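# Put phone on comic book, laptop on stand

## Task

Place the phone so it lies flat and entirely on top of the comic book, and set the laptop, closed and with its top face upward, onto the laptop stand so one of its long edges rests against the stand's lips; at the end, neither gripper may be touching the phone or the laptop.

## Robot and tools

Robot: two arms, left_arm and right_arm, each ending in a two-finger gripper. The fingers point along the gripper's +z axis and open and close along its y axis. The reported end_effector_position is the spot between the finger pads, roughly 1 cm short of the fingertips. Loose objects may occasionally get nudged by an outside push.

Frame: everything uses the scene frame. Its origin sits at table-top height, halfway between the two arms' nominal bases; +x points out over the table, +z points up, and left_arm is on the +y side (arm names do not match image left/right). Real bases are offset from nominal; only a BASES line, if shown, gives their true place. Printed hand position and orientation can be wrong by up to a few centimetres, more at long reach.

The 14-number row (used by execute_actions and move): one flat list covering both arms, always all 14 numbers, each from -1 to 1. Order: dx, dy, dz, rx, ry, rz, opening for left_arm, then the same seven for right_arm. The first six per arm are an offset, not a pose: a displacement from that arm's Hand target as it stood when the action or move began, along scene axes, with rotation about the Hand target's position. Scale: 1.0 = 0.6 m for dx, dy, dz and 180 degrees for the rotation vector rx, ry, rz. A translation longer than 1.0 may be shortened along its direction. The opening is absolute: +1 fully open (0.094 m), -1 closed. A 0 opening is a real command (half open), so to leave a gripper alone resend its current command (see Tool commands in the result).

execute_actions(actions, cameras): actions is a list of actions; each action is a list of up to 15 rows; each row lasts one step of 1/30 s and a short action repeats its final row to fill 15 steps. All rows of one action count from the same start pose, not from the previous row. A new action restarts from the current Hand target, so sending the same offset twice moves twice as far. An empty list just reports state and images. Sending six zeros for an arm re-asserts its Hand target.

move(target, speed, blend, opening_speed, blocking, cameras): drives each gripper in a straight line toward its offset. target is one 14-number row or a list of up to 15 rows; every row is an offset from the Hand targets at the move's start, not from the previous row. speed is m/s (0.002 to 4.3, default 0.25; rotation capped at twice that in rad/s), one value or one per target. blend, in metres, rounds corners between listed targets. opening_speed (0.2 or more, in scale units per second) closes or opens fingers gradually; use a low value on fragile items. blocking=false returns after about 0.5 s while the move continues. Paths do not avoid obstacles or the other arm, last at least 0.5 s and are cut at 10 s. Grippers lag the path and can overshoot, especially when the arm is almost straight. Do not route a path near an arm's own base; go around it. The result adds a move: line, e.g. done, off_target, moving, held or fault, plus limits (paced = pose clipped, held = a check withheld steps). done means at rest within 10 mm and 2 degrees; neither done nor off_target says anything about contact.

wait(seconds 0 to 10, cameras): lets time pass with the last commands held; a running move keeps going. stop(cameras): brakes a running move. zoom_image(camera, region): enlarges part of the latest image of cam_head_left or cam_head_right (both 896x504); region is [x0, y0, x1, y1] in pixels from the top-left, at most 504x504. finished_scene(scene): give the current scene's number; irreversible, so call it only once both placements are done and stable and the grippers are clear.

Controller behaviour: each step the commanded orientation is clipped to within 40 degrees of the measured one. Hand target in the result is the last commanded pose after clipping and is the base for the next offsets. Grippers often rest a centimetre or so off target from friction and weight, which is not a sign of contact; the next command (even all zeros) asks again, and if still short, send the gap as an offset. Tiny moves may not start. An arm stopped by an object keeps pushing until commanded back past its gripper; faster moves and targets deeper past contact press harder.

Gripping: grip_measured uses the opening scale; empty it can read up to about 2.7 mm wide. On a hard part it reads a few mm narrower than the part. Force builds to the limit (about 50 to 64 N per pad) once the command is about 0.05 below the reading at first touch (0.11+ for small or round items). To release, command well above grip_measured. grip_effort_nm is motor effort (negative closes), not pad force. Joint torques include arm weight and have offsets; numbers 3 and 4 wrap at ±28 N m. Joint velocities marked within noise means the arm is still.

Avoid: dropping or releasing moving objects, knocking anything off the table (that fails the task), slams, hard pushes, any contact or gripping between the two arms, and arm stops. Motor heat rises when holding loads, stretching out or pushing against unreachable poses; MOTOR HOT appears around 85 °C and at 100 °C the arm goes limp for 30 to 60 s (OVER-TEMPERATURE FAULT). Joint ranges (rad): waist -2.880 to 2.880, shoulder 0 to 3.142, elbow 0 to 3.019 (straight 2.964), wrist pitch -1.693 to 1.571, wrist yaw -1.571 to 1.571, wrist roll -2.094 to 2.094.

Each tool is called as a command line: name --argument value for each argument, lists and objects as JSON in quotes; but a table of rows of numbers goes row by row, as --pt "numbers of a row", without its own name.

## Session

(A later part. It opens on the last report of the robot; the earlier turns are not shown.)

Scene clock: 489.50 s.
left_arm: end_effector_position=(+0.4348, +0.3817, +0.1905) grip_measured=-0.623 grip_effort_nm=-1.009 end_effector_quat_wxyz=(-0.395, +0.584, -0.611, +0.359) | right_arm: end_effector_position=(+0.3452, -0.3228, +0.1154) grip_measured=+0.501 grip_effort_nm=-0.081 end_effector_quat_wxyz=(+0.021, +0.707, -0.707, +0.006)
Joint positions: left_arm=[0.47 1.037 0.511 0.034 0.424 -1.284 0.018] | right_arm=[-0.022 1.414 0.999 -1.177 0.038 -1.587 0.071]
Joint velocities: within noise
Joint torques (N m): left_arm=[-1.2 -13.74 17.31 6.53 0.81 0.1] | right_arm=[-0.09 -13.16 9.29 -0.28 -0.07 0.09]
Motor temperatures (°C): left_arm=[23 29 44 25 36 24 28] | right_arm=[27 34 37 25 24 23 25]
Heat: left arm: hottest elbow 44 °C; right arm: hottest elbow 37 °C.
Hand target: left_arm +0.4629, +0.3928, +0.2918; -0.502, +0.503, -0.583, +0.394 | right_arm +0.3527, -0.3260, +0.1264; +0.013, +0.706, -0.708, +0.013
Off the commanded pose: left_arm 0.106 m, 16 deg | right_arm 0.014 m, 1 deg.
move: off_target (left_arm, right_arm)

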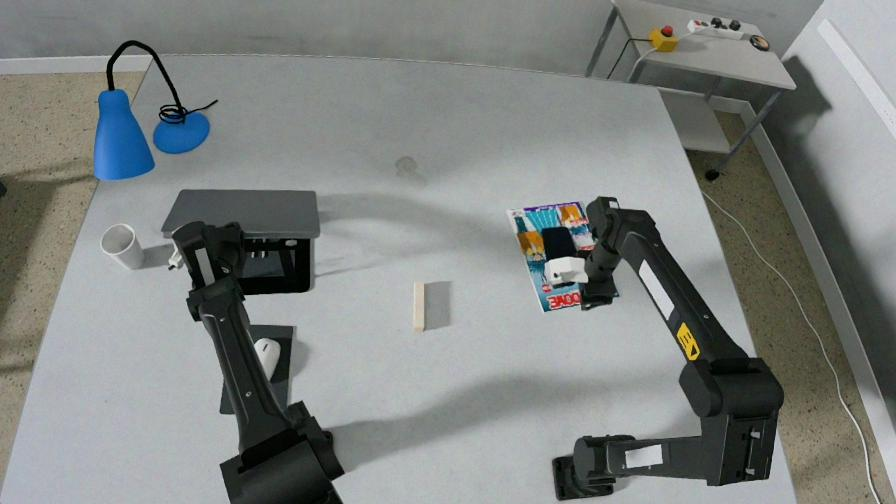

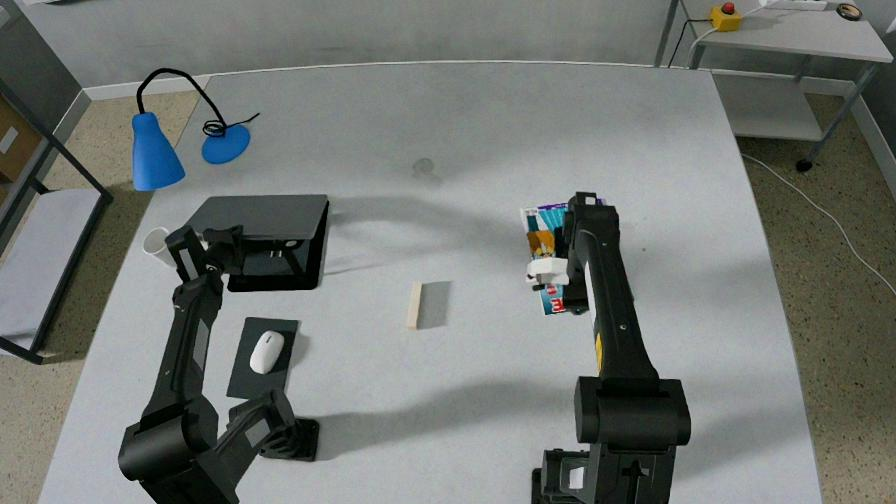

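move --pt "0.015 0.0 -0.1 0.01 0.01 0.0 -0.9 0 0 0 0 0 0 0.5" --speed 0.06

zoom_image --camera "cam_head_left" --region '[140, 150, 340, 300]'

zoom_image --camera "cam_head_right" --region '[160, 150, 360, 300]'

Scene clock: 496.73 s.
left_arm: end_effector_position=(+0.4456, +0.3872, +0.1612) grip_measured=-0.623 grip_effort_nm=-1.009 end_effector_quat_wxyz=(+0.417, -0.571, +0.611, -0.355) | right_arm: end_effector_position=(+0.3452, -0.3228, +0.1154) grip_measured=+0.501 grip_effort_nm=-0.076 end_effector_quat_wxyz=(+0.021, +0.707, -0.707, +0.006)
Joint positions: left_arm=[0.463 1.15 0.466 0.234 0.406 -1.269 0.018] | right_arm=[-0.022 1.414 0.999 -1.177 0.038 -1.587 0.071]
Joint velocities: within noise
Joint torques (N m): left_arm=[-2.43 -11.4 14.19 5.72 0.35 0.29] | right_arm=[-0.15 -13.1 9.31 -0.29 -0.08 0.09]
Motor temperatures (°C): left_arm=[23 29 44 25 35 24 28] | right_arm=[27 34 37 25 24 23 25]
Heat: left arm: hottest elbow 44 °C; right arm: hottest elbow 37 °C.
Hand target: left_arm +0.4719, +0.3928, +0.2316; -0.500, +0.501, -0.597, +0.377 | right_arm +0.3527, -0.3260, +0.1264; +0.013, +0.706, -0.708, +0.013
Off the commanded pose: left_arm 0.076 m, 13 deg | right_arm 0.014 m, 1 deg.
move: off_target (left_arm, right_arm)

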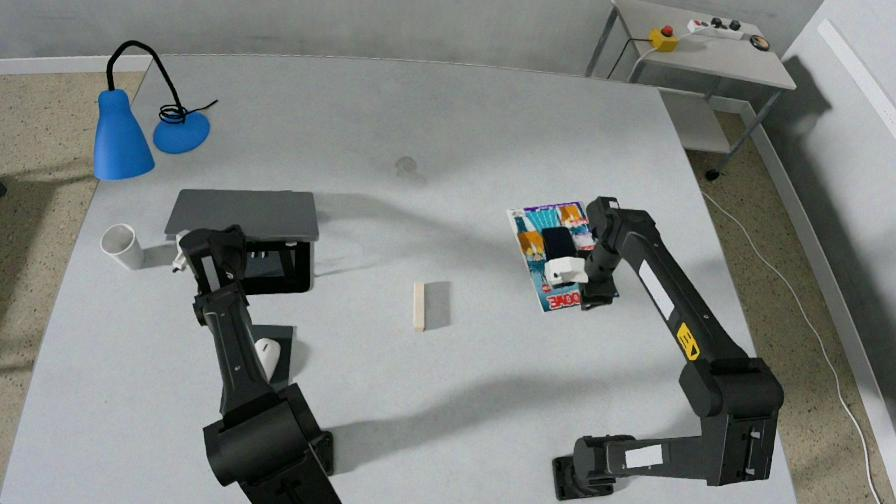

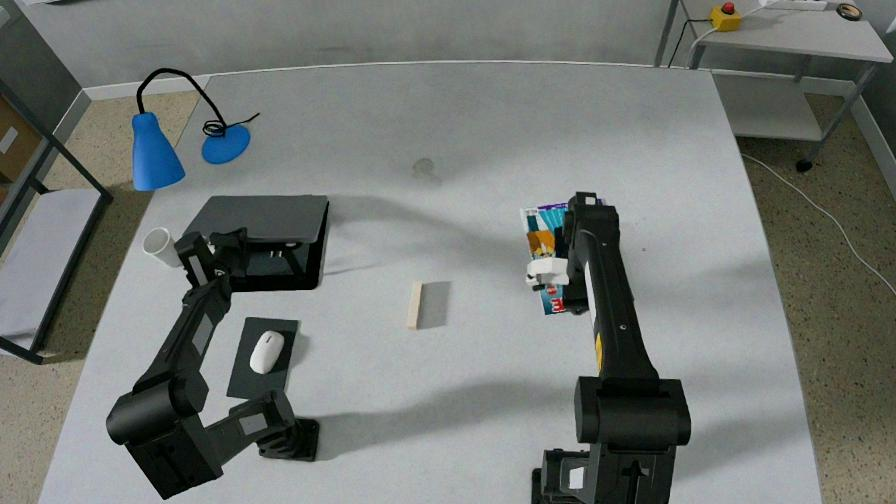

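Scaled by 2.520.

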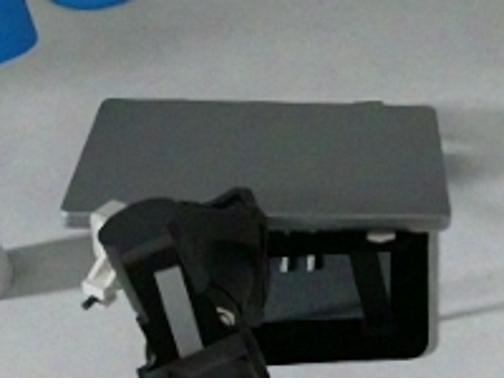

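Scaled by 2.520.

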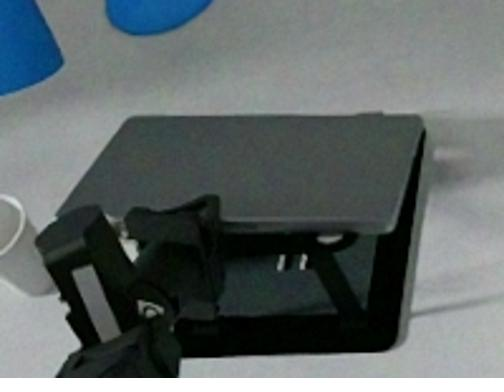

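move --pt "0.0 0.0 -0.07 0.0 0.0 0.03 -0.9 0 0 0 0 0 0 0.5" --speed 0.06

zoom_image --camera "cam_head_left" --region '[140, 150, 340, 300]'

zoom_image --camera "cam_head_right" --region '[160, 150, 360, 300]'

Scene clock: 506.30 s.
left_arm: end_effector_position=(+0.4554, +0.3950, +0.1654) grip_measured=-0.623 grip_effort_nm=-1.009 end_effector_quat_wxyz=(-0.481, +0.564, -0.577, +0.343) | right_arm: end_effector_position=(+0.3452, -0.3228, +0.1154) grip_measured=+0.501 grip_effort_nm=-0.071 end_effector_quat_wxyz=(+0.021, +0.707, -0.707, +0.006)
Joint positions: left_arm=[0.423 1.203 0.427 0.456 0.282 -1.301 0.018] | right_arm=[-0.022 1.414 0.999 -1.177 0.038 -1.587 0.071]
Joint velocities: within noise
Joint torques (N m): left_arm=[-2.9 -7.41 11.21 4.88 -0.2 0.25] | right_arm=[-0.15 -13.16 9.32 -0.31 -0.08 0.08]
Motor temperatures (°C): left_arm=[23 28 44 25 33 24 28] | right_arm=[27 34 37 25 24 23 25]
Heat: left arm: hottest elbow 44 °C; right arm: hottest elbow 37 °C.
Hand target: left_arm +0.4719, +0.3927, +0.1897; -0.517, +0.529, -0.573, +0.353 | right_arm +0.3527, -0.3260, +0.1264; +0.013, +0.706, -0.708, +0.013
Off the commanded pose: left_arm 0.029 m, 6 deg | right_arm 0.014 m, 1 deg.
move: off_target (left_arm, right_arm)

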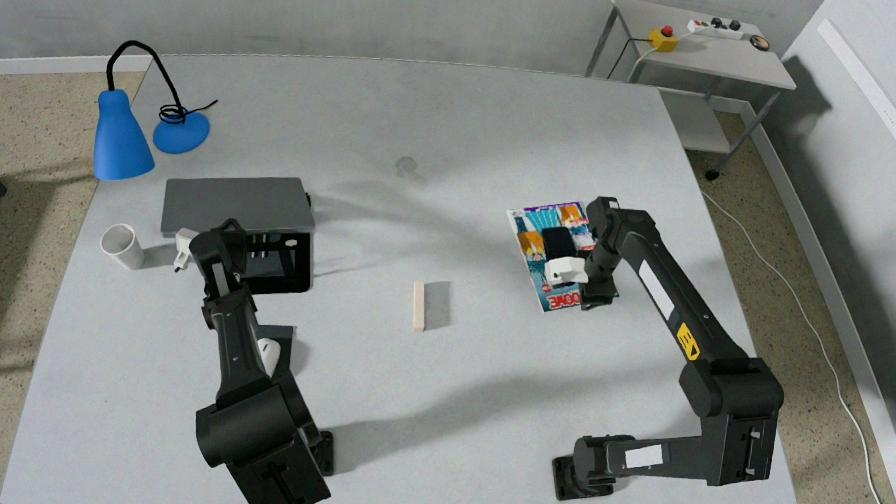

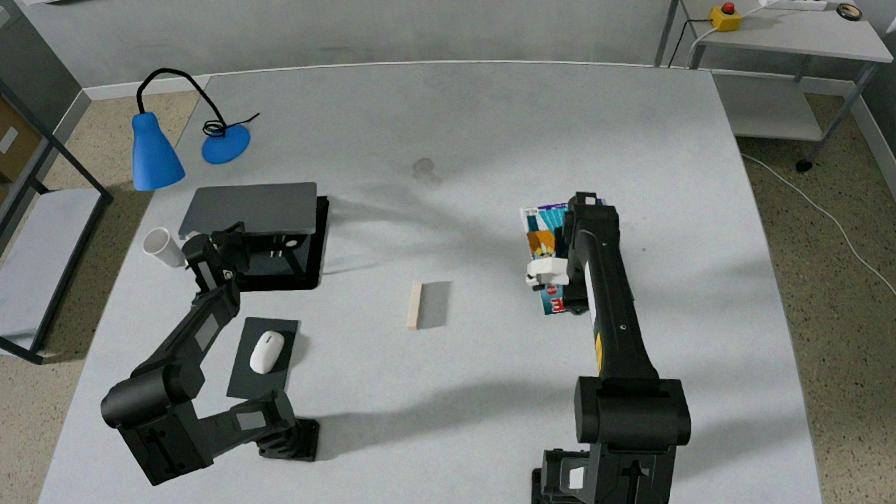

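Scaled by 2.520.

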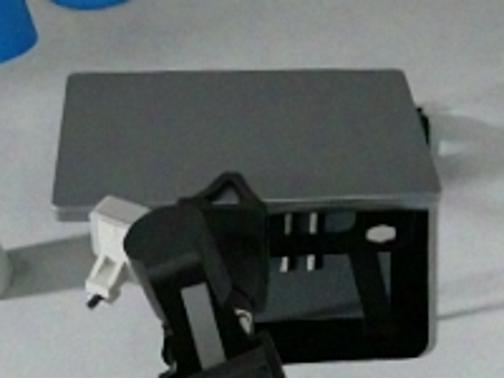

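Scaled by 2.520.

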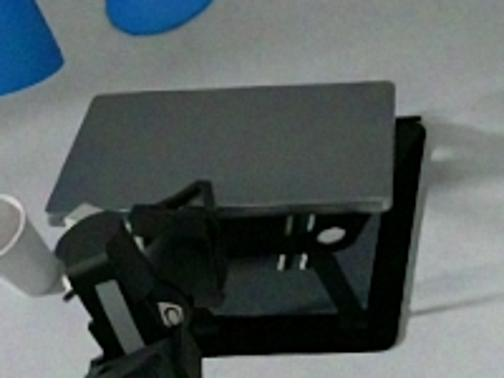

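move --pt "-0.025 -0.06 -0.06 0.0 0.0 0.012 -0.9 0 0 0 0 0 0 0.5" --speed 0.06

zoom_image --camera "cam_head_left" --region '[140, 150, 340, 300]'

zoom_image --camera "cam_head_right" --region '[160, 150, 360, 300]'

Scene clock: 531.03 s.
left_arm: end_effector_position=(+0.4480, +0.3949, +0.1704) grip_measured=-0.624 grip_effort_nm=-1.009 end_effector_quat_wxyz=(+0.549, -0.559, +0.535, -0.317) | right_arm: end_effector_position=(+0.3452, -0.3228, +0.1154) grip_measured=+0.501 grip_effort_nm=-0.076 end_effector_quat_wxyz=(+0.021, +0.707, -0.707, +0.006)
Joint positions: left_arm=[0.363 1.22 0.356 0.665 0.106 -1.31 0.018] | right_arm=[-0.022 1.414 0.999 -1.177 0.038 -1.587 0.071]
Joint velocities: within noise
Joint torques (N m): left_arm=[-6.71 -5.71 6.57 3.04 0.92 0.01] | right_arm=[-0.21 -13.1 9.32 -0.31 -0.08 0.09]
Motor temperatures (°C): left_arm=[23 28 41 25 32 24 28] | right_arm=[27 34 38 25 24 23 25]
Heat: left arm: hottest elbow 41 °C; right arm: hottest elbow 38 °C.
Hand target: left_arm +0.4569, +0.3568, +0.1537; +0.524, -0.539, +0.563, -0.343 | right_arm +0.3527, -0.3260, +0.1264; +0.013, +0.706, -0.708, +0.013
Off the commanded pose: left_arm 0.043 m, 6 deg | right_arm 0.014 m, 1 deg.
move: off_target (left_arm, right_arm)

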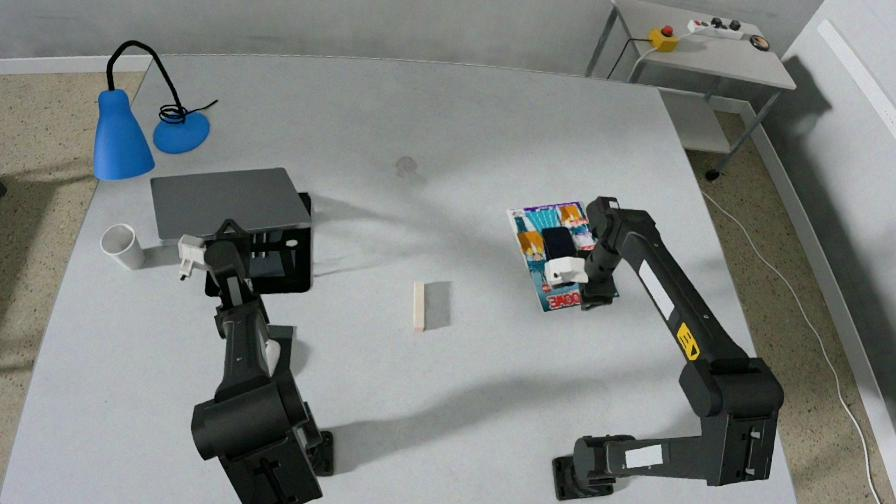

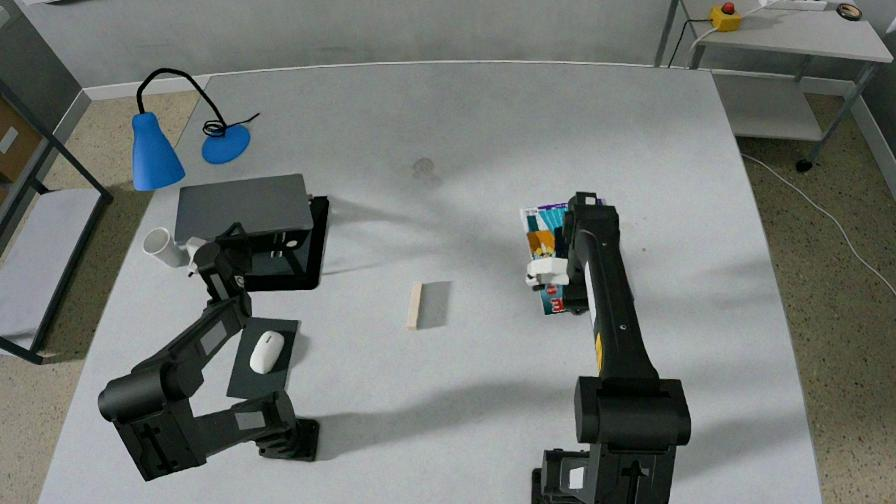

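Scaled by 2.520.

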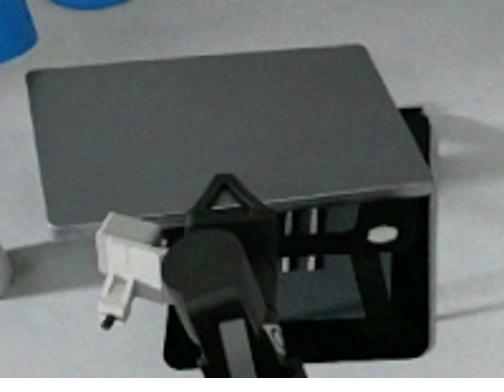

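Scaled by 2.520.

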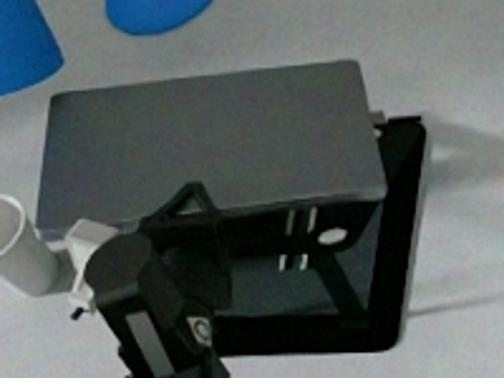

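move --pt "-0.02 0.06 0.12 0.0 0.0 0.0 -0.9 0 0 0 0 0 0 0.5" --speed 0.08

zoom_image --camera "cam_head_left" --region '[140, 150, 340, 300]'

zoom_image --camera "cam_head_right" --region '[160, 150, 360, 300]'

Scene clock: 543.83 s.
left_arm: end_effector_position=(+0.4245, +0.3729, +0.1609) grip_measured=-0.625 grip_effort_nm=-1.013 end_effector_quat_wxyz=(-0.462, +0.581, -0.581, +0.335) | right_arm: end_effector_position=(+0.3452, -0.3228, +0.1154) grip_measured=+0.501 grip_effort_nm=-0.071 end_effector_quat_wxyz=(+0.021, +0.707, -0.707, +0.006)
Joint positions: left_arm=[0.393 1.061 0.359 0.333 0.247 -1.318 0.018] | right_arm=[-0.022 1.414 0.999 -1.177 0.038 -1.587 0.071]
Joint velocities: within noise
Joint torques (N m): left_arm=[0.44 -10.23 16.73 2.78 0.17 0.42] | right_arm=[-0.21 -13.16 9.31 -0.28 -0.08 0.09]
Motor temperatures (°C): left_arm=[23 27 38 25 32 24 29] | right_arm=[27 34 38 25 24 23 25]
Heat: left arm: hottest elbow 38 °C; right arm: hottest elbow 38 °C.
Hand target: left_arm +0.4448, +0.3928, +0.2256; -0.524, +0.539, -0.563, +0.343 | right_arm +0.3527, -0.3260, +0.1264; +0.013, +0.706, -0.708, +0.013
Off the commanded pose: left_arm 0.071 m, 9 deg | right_arm 0.014 m, 1 deg.
move: off_target (left_arm, right_arm)

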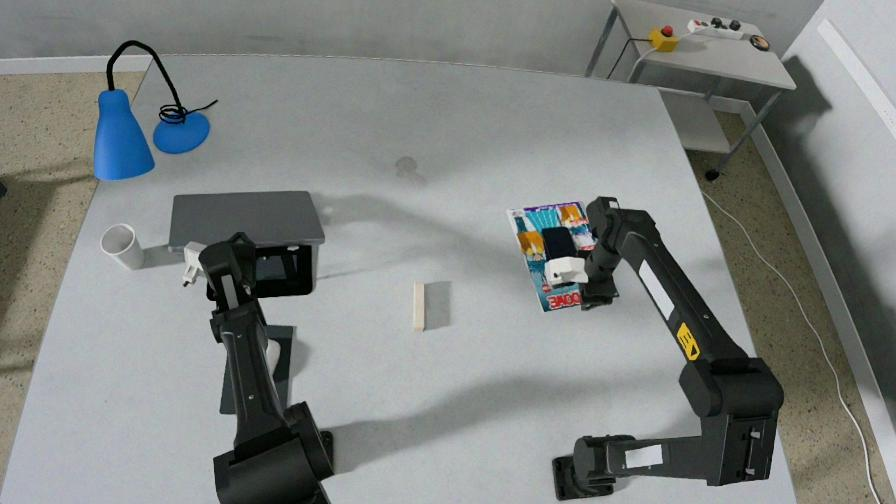

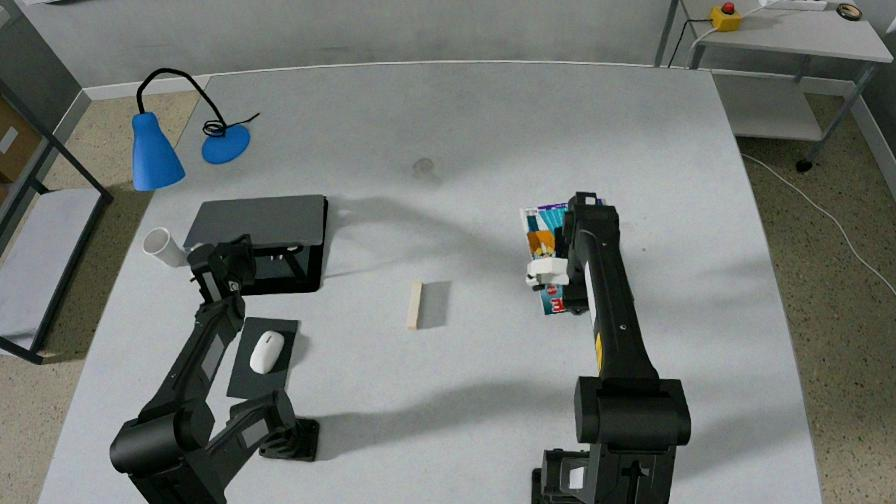

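Scaled by 2.520.

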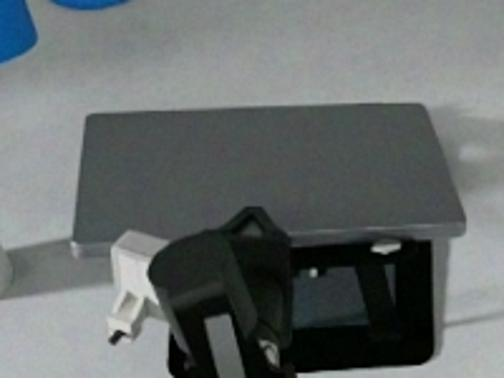

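Scaled by 2.520.

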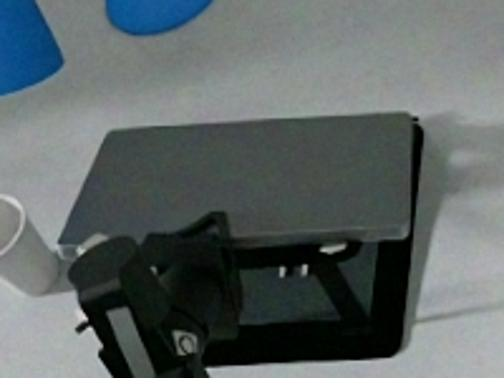

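move --pt "-0.01 0.0 0.11 0.0 0.075 0.0 -0.9 0 0 0 0 0 0 0.5" --speed 0.08

zoom_image --camera "cam_head_left" --region '[140, 150, 340, 300]'

zoom_image --camera "cam_head_right" --region '[160, 150, 360, 300]'

Scene clock: 548.90 s.
left_arm: end_effector_position=(+0.4011, +0.3705, +0.1822) grip_measured=-0.633 grip_effort_nm=-1.009 end_effector_quat_wxyz=(-0.353, +0.645, -0.625, +0.263) | right_arm: end_effector_position=(+0.3452, -0.3228, +0.1154) grip_measured=+0.501 grip_effort_nm=-0.076 end_effector_quat_wxyz=(+0.021, +0.707, -0.707, +0.006)
Joint positions: left_arm=[0.395 0.917 0.546 -0.306 0.207 -1.279 0.017] | right_arm=[-0.022 1.414 0.999 -1.177 0.038 -1.587 0.071]
Joint velocities: within noise
Joint torques (N m): left_arm=[-0.62 -10.87 24.55 2.15 -0.37 0.89] | right_arm=[-0.09 -13.04 9.31 -0.28 -0.08 0.09]
Motor temperatures (°C): left_arm=[23 27 40 25 32 24 29] | right_arm=[27 34 38 25 24 23 25]
Heat: left arm: hottest elbow 40 °C; right arm: hottest elbow 38 °C.
Hand target: left_arm +0.4389, +0.3928, +0.2918; -0.454, +0.576, -0.620, +0.278 | right_arm +0.3527, -0.3260, +0.1264; +0.013, +0.706, -0.708, +0.013
Off the commanded pose: left_arm 0.118 m, 14 deg | right_arm 0.014 m, 1 deg.
move: off_target (left_arm, right_arm)

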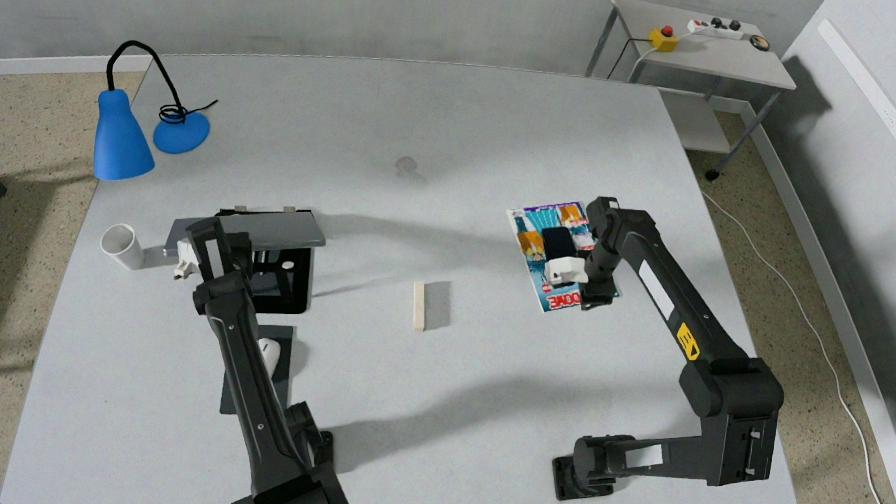

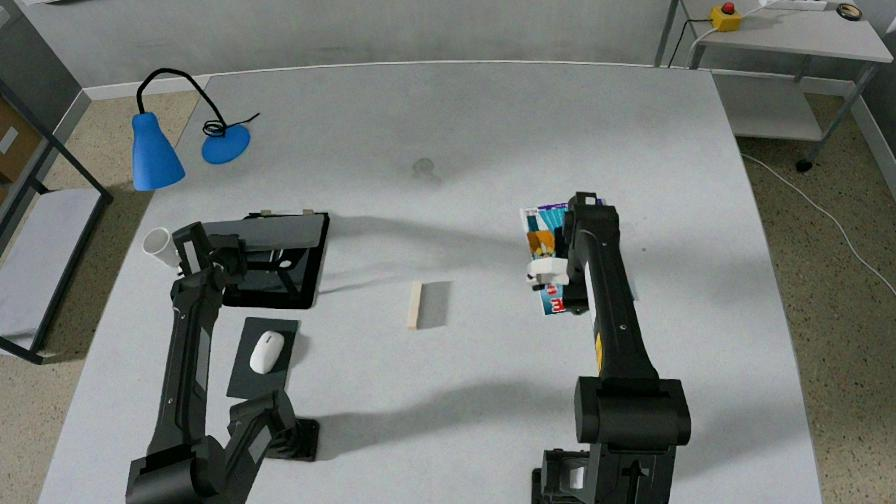

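Scaled by 2.520.

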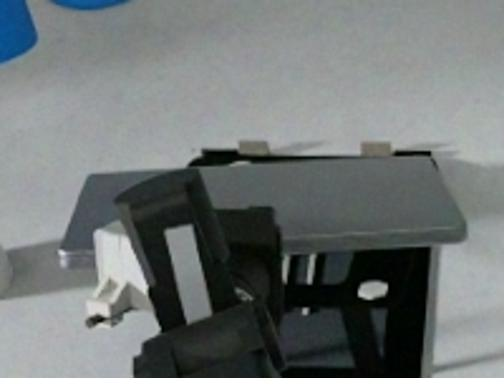

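Scaled by 2.520.

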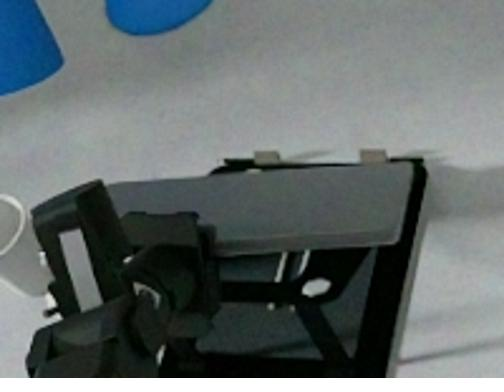

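move --pt "0.02 0.0 0.12 0.0 0.0 0.0 -0.9 0 0 0 0 0 0 0.5" --speed 0.08

zoom_image --camera "cam_head_left" --region '[140, 150, 340, 320]'

zoom_image --camera "cam_head_right" --region '[160, 150, 360, 320]'

Scene clock: 556.03 s.
left_arm: end_effector_position=(+0.3952, +0.3722, +0.2201) grip_measured=-0.634 grip_effort_nm=-1.009 end_effector_quat_wxyz=(-0.333, +0.646, -0.645, +0.234) | right_arm: end_effector_position=(+0.3452, -0.3228, +0.1154) grip_measured=+0.501 grip_effort_nm=-0.081 end_effector_quat_wxyz=(+0.021, +0.707, -0.707, +0.006)
Joint positions: left_arm=[0.395 0.883 0.67 -0.535 0.184 -1.229 0.017] | right_arm=[-0.022 1.414 0.999 -1.177 0.038 -1.587 0.071]
Joint velocities: within noise
Joint torques (N m): left_arm=[-1.67 -9.64 -26.29 3.12 0.45 0.32] | right_arm=[-0.21 -13.04 9.31 -0.31 -0.08 0.09]
Motor temperatures (°C): left_arm=[23 27 43 25 31 24 29] | right_arm=[27 34 38 25 24 23 25]
Heat: left arm: hottest elbow 43 °C; right arm: hottest elbow 38 °C.
Hand target: left_arm +0.4509, +0.3928, +0.3637; -0.454, +0.576, -0.620, +0.278 | right_arm +0.3527, -0.3260, +0.1264; +0.013, +0.706, -0.708, +0.013
Off the commanded pose: left_arm 0.155 m, 17 deg | right_arm 0.014 m, 1 deg.
move: off_target (left_arm, right_arm)

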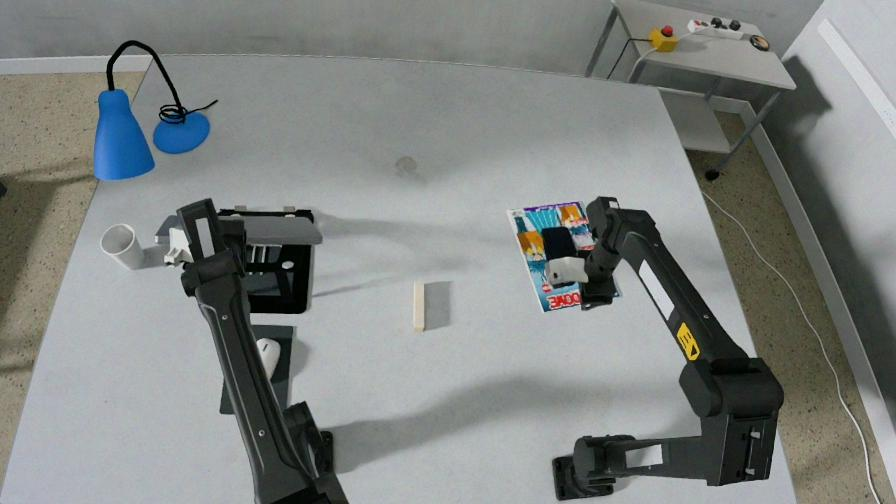

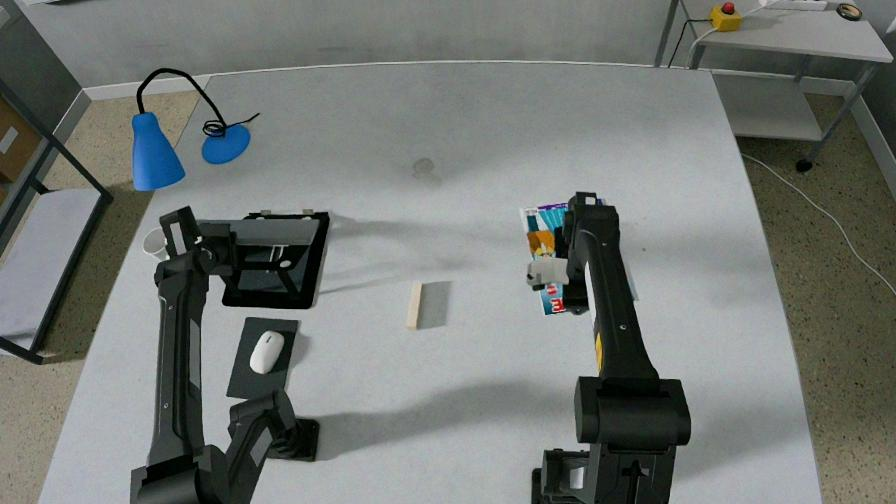

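Scaled by 2.520.

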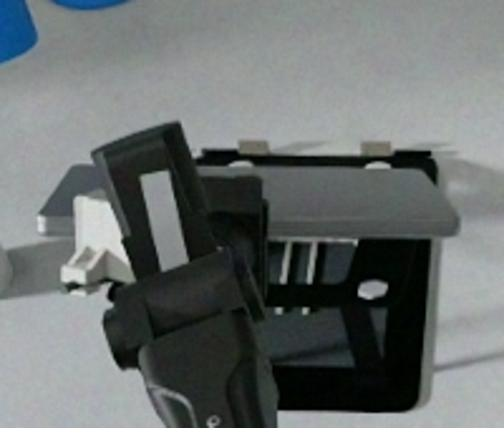

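Scaled by 2.520.

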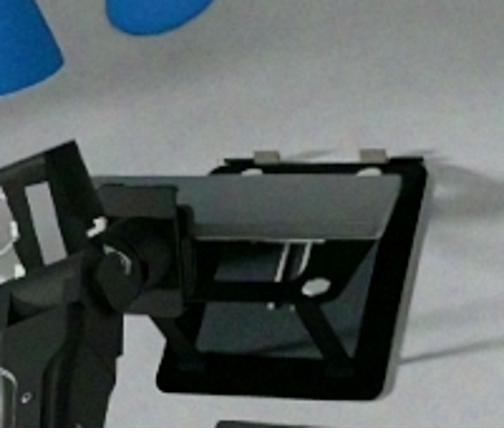

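move --pt "0.03 -0.04 -0.08 0.0 -0.055 0.012 -0.9 0 0 0 0 0 0 0.5" --speed 0.06

zoom_image --camera "cam_head_left" --region '[140, 150, 340, 320]'

zoom_image --camera "cam_head_right" --region '[160, 150, 360, 320]'

Scene clock: 565.73 s.
left_arm: end_effector_position=(+0.4339, +0.3654, +0.2123) grip_measured=-0.634 grip_effort_nm=-1.009 end_effector_quat_wxyz=(-0.408, +0.622, -0.616, +0.258) | right_arm: end_effector_position=(+0.3452, -0.3228, +0.1154) grip_measured=+0.501 grip_effort_nm=-0.076 end_effector_quat_wxyz=(+0.021, +0.707, -0.707, +0.006)
Joint positions: left_arm=[0.304 0.949 0.59 -0.206 0.09 -1.298 0.017] | right_arm=[-0.022 1.414 0.999 -1.177 0.038 -1.587 0.071]
Joint velocities: within noise
Joint torques (N m): left_arm=[-2.32 -12.16 18.3 6.61 0.1 -0.05] | right_arm=[-0.15 -13.16 9.29 -0.31 -0.08 0.08]
Motor temperatures (°C): left_arm=[23 27 45 25 31 24 29] | right_arm=[27 34 38 25 24 23 25]
Heat: left arm: hottest elbow 45 °C; right arm: hottest elbow 38 °C.
Hand target: left_arm +0.4689, +0.3688, +0.3156; -0.511, +0.562, -0.568, +0.318 | right_arm +0.3527, -0.3260, +0.1264; +0.013, +0.706, -0.708, +0.013
Off the commanded pose: left_arm 0.109 m, 16 deg | right_arm 0.014 m, 1 deg.
move: off_target (left_arm, right_arm)

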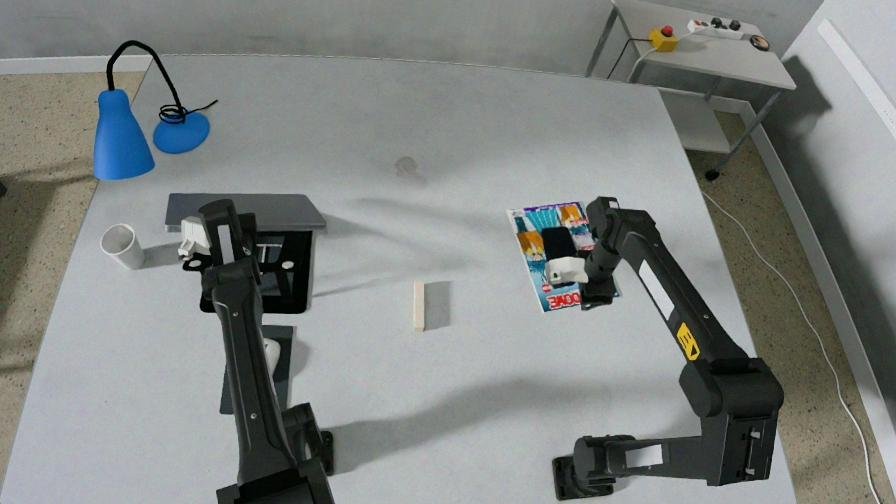

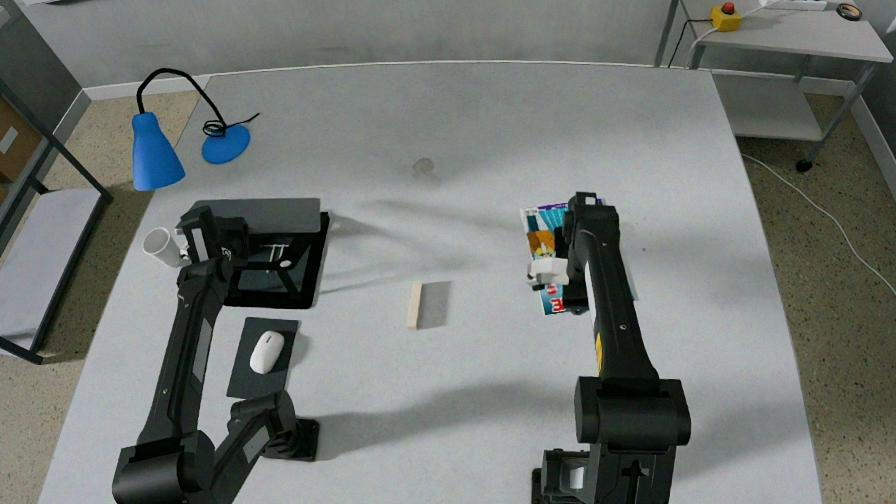

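Scaled by 2.520.

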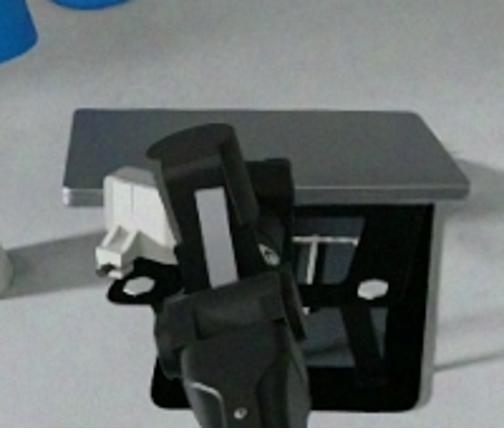

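Scaled by 2.520.

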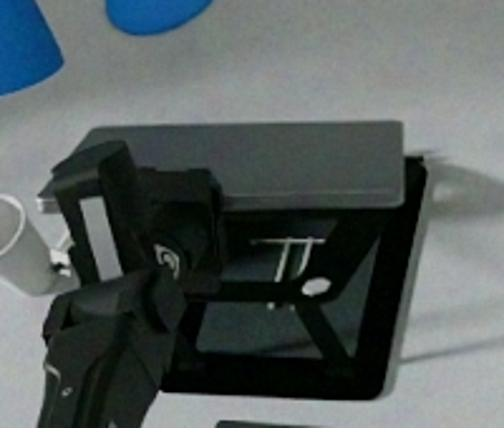

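move --pt "-0.03 -0.08 -0.07 0.0 0.0 0.015 -0.9 0 0 0 0 0 0 0.5" --speed 0.06

zoom_image --camera "cam_head_left" --region '[140, 150, 340, 320]'

zoom_image --camera "cam_head_right" --region '[160, 150, 360, 320]'

Scene clock: 571.67 s.
left_arm: end_effector_position=(+0.4219, +0.3217, +0.1762) grip_measured=-0.634 grip_effort_nm=-1.004 end_effector_quat_wxyz=(-0.427, +0.625, -0.609, +0.237) | right_arm: end_effector_position=(+0.3452, -0.3228, +0.1154) grip_measured=+0.501 grip_effort_nm=-0.076 end_effector_quat_wxyz=(+0.021, +0.707, -0.707, +0.006)
Joint positions: left_arm=[0.119 0.924 0.467 -0.098 -0.123 -1.38 0.017] | right_arm=[-0.022 1.414 0.999 -1.177 0.038 -1.587 0.071]
Joint velocities: within noise
Joint torques (N m): left_arm=[-1.67 -13.22 16.83 6.27 -0.52 0.03] | right_arm=[-0.32 -13.16 9.29 -0.28 -0.08 0.08]
Motor temperatures (°C): left_arm=[23 28 46 25 31 24 29] | right_arm=[26 34 38 25 24 23 25]
Heat: left arm: hottest elbow 46 °C; right arm: hottest elbow 38 °C.
Hand target: left_arm +0.4509, +0.3208, +0.2737; -0.519, +0.575, -0.554, +0.306 | right_arm +0.3527, -0.3260, +0.1264; +0.013, +0.706, -0.708, +0.013
Off the commanded pose: left_arm 0.102 m, 16 deg | right_arm 0.014 m, 1 deg.
move: off_target (left_arm, right_arm)

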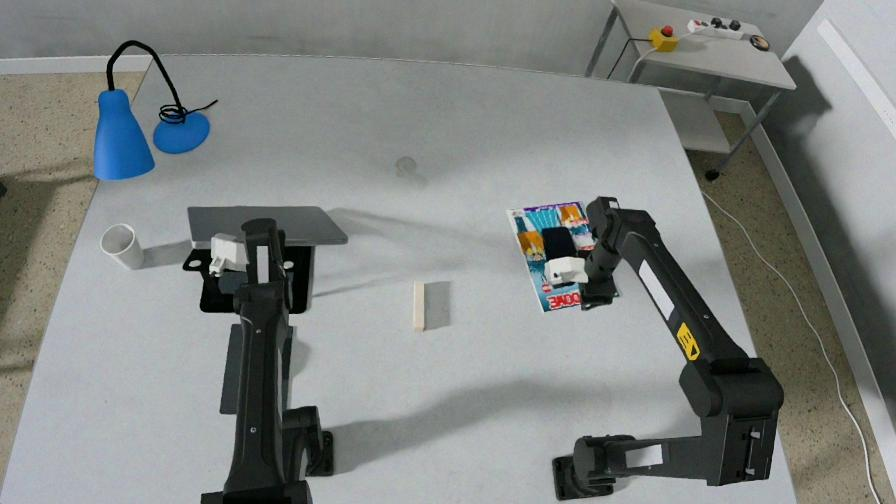

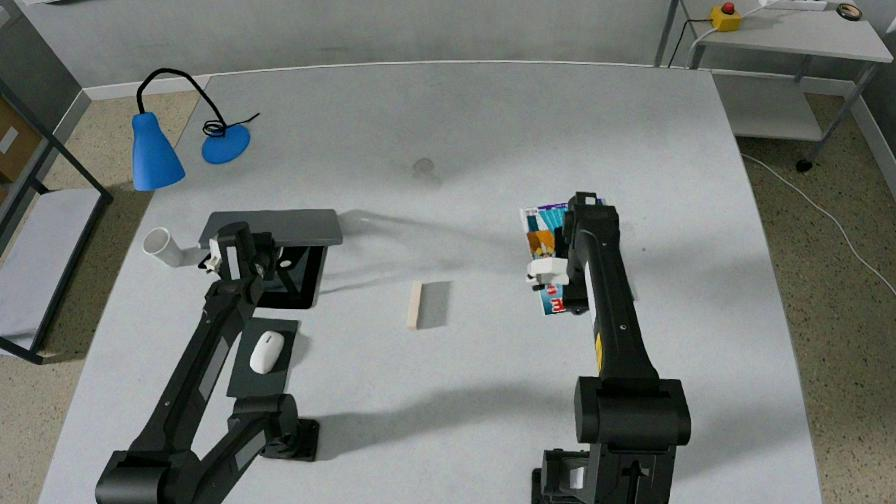

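Scaled by 2.520.

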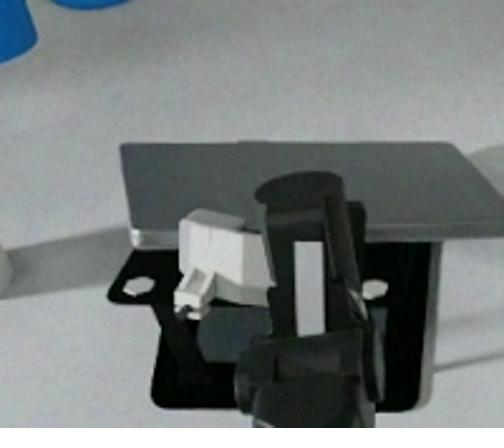

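Scaled by 2.520.

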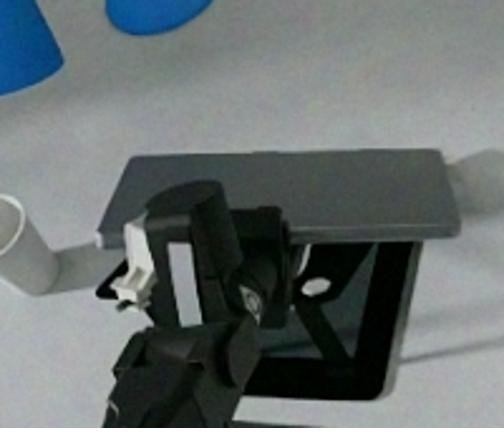

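move --pt "0.01 -0.01 -0.06 0.0 0.0 0.0 -0.9 0 0 0 0 0 0 0.5" --speed 0.05

zoom_image --camera "cam_head_left" --region '[140, 150, 360, 320]'

zoom_image --camera "cam_head_right" --region '[160, 150, 360, 320]'

Scene clock: 578.30 s.
left_arm: end_effector_position=(+0.4266, +0.3140, +0.1611) grip_measured=-0.634 grip_effort_nm=-1.009 end_effector_quat_wxyz=(-0.444, +0.616, -0.600, +0.251) | right_arm: end_effector_position=(+0.3452, -0.3228, +0.1154) grip_measured=+0.501 grip_effort_nm=-0.076 end_effector_quat_wxyz=(+0.021, +0.707, -0.707, +0.006)
Joint positions: left_arm=[0.088 0.97 0.414 0.049 -0.147 -1.394 0.017] | right_arm=[-0.022 1.414 0.999 -1.177 0.038 -1.587 0.071]
Joint velocities: within noise
Joint torques (N m): left_arm=[-2.14 -10.58 15.71 5.83 -0.55 0.13] | right_arm=[-0.09 -13.1 9.31 -0.28 -0.08 0.09]
Motor temperatures (°C): left_arm=[23 28 46 25 31 24 29] | right_arm=[26 34 38 25 24 23 25]
Heat: left arm: hottest elbow 46 °C; right arm: hottest elbow 38 °C.
Hand target: left_arm +0.4569, +0.3148, +0.2376; -0.519, +0.575, -0.554, +0.306 | right_arm +0.3527, -0.3260, +0.1264; +0.013, +0.706, -0.708, +0.013
Off the commanded pose: left_arm 0.082 m, 13 deg | right_arm 0.014 m, 1 deg.
move: off_target (left_arm, right_arm)

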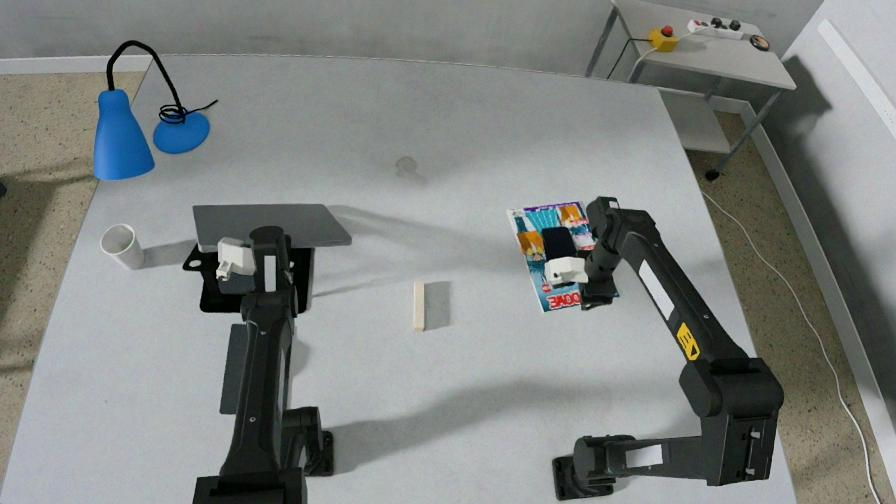

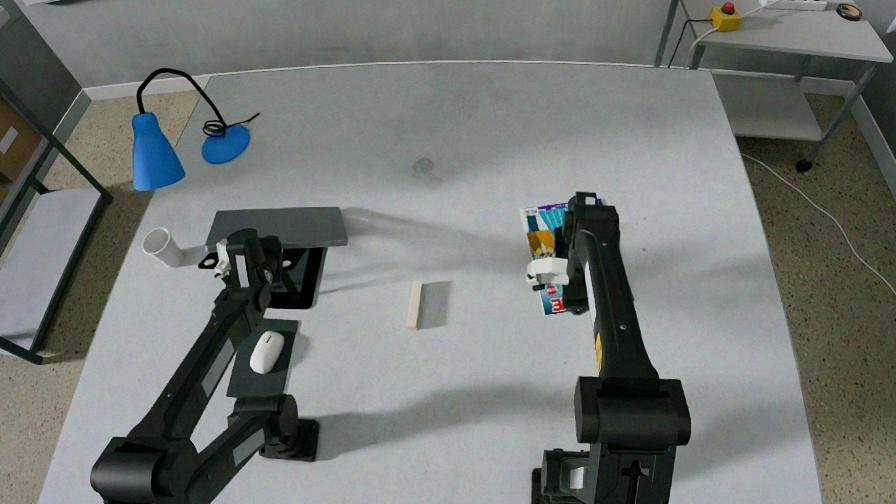

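Scaled by 2.291.

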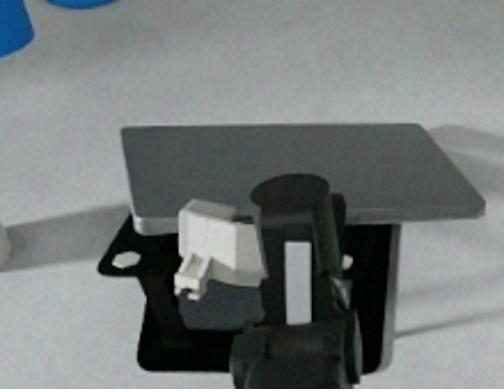

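Scaled by 2.520.

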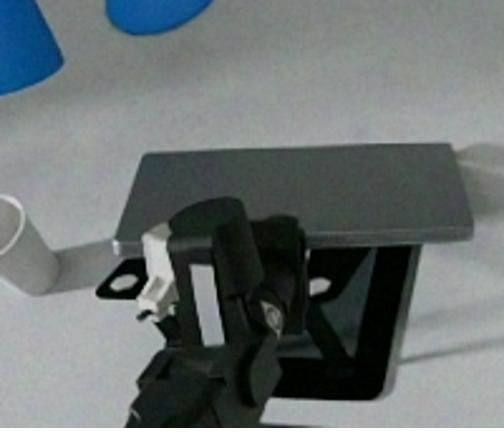

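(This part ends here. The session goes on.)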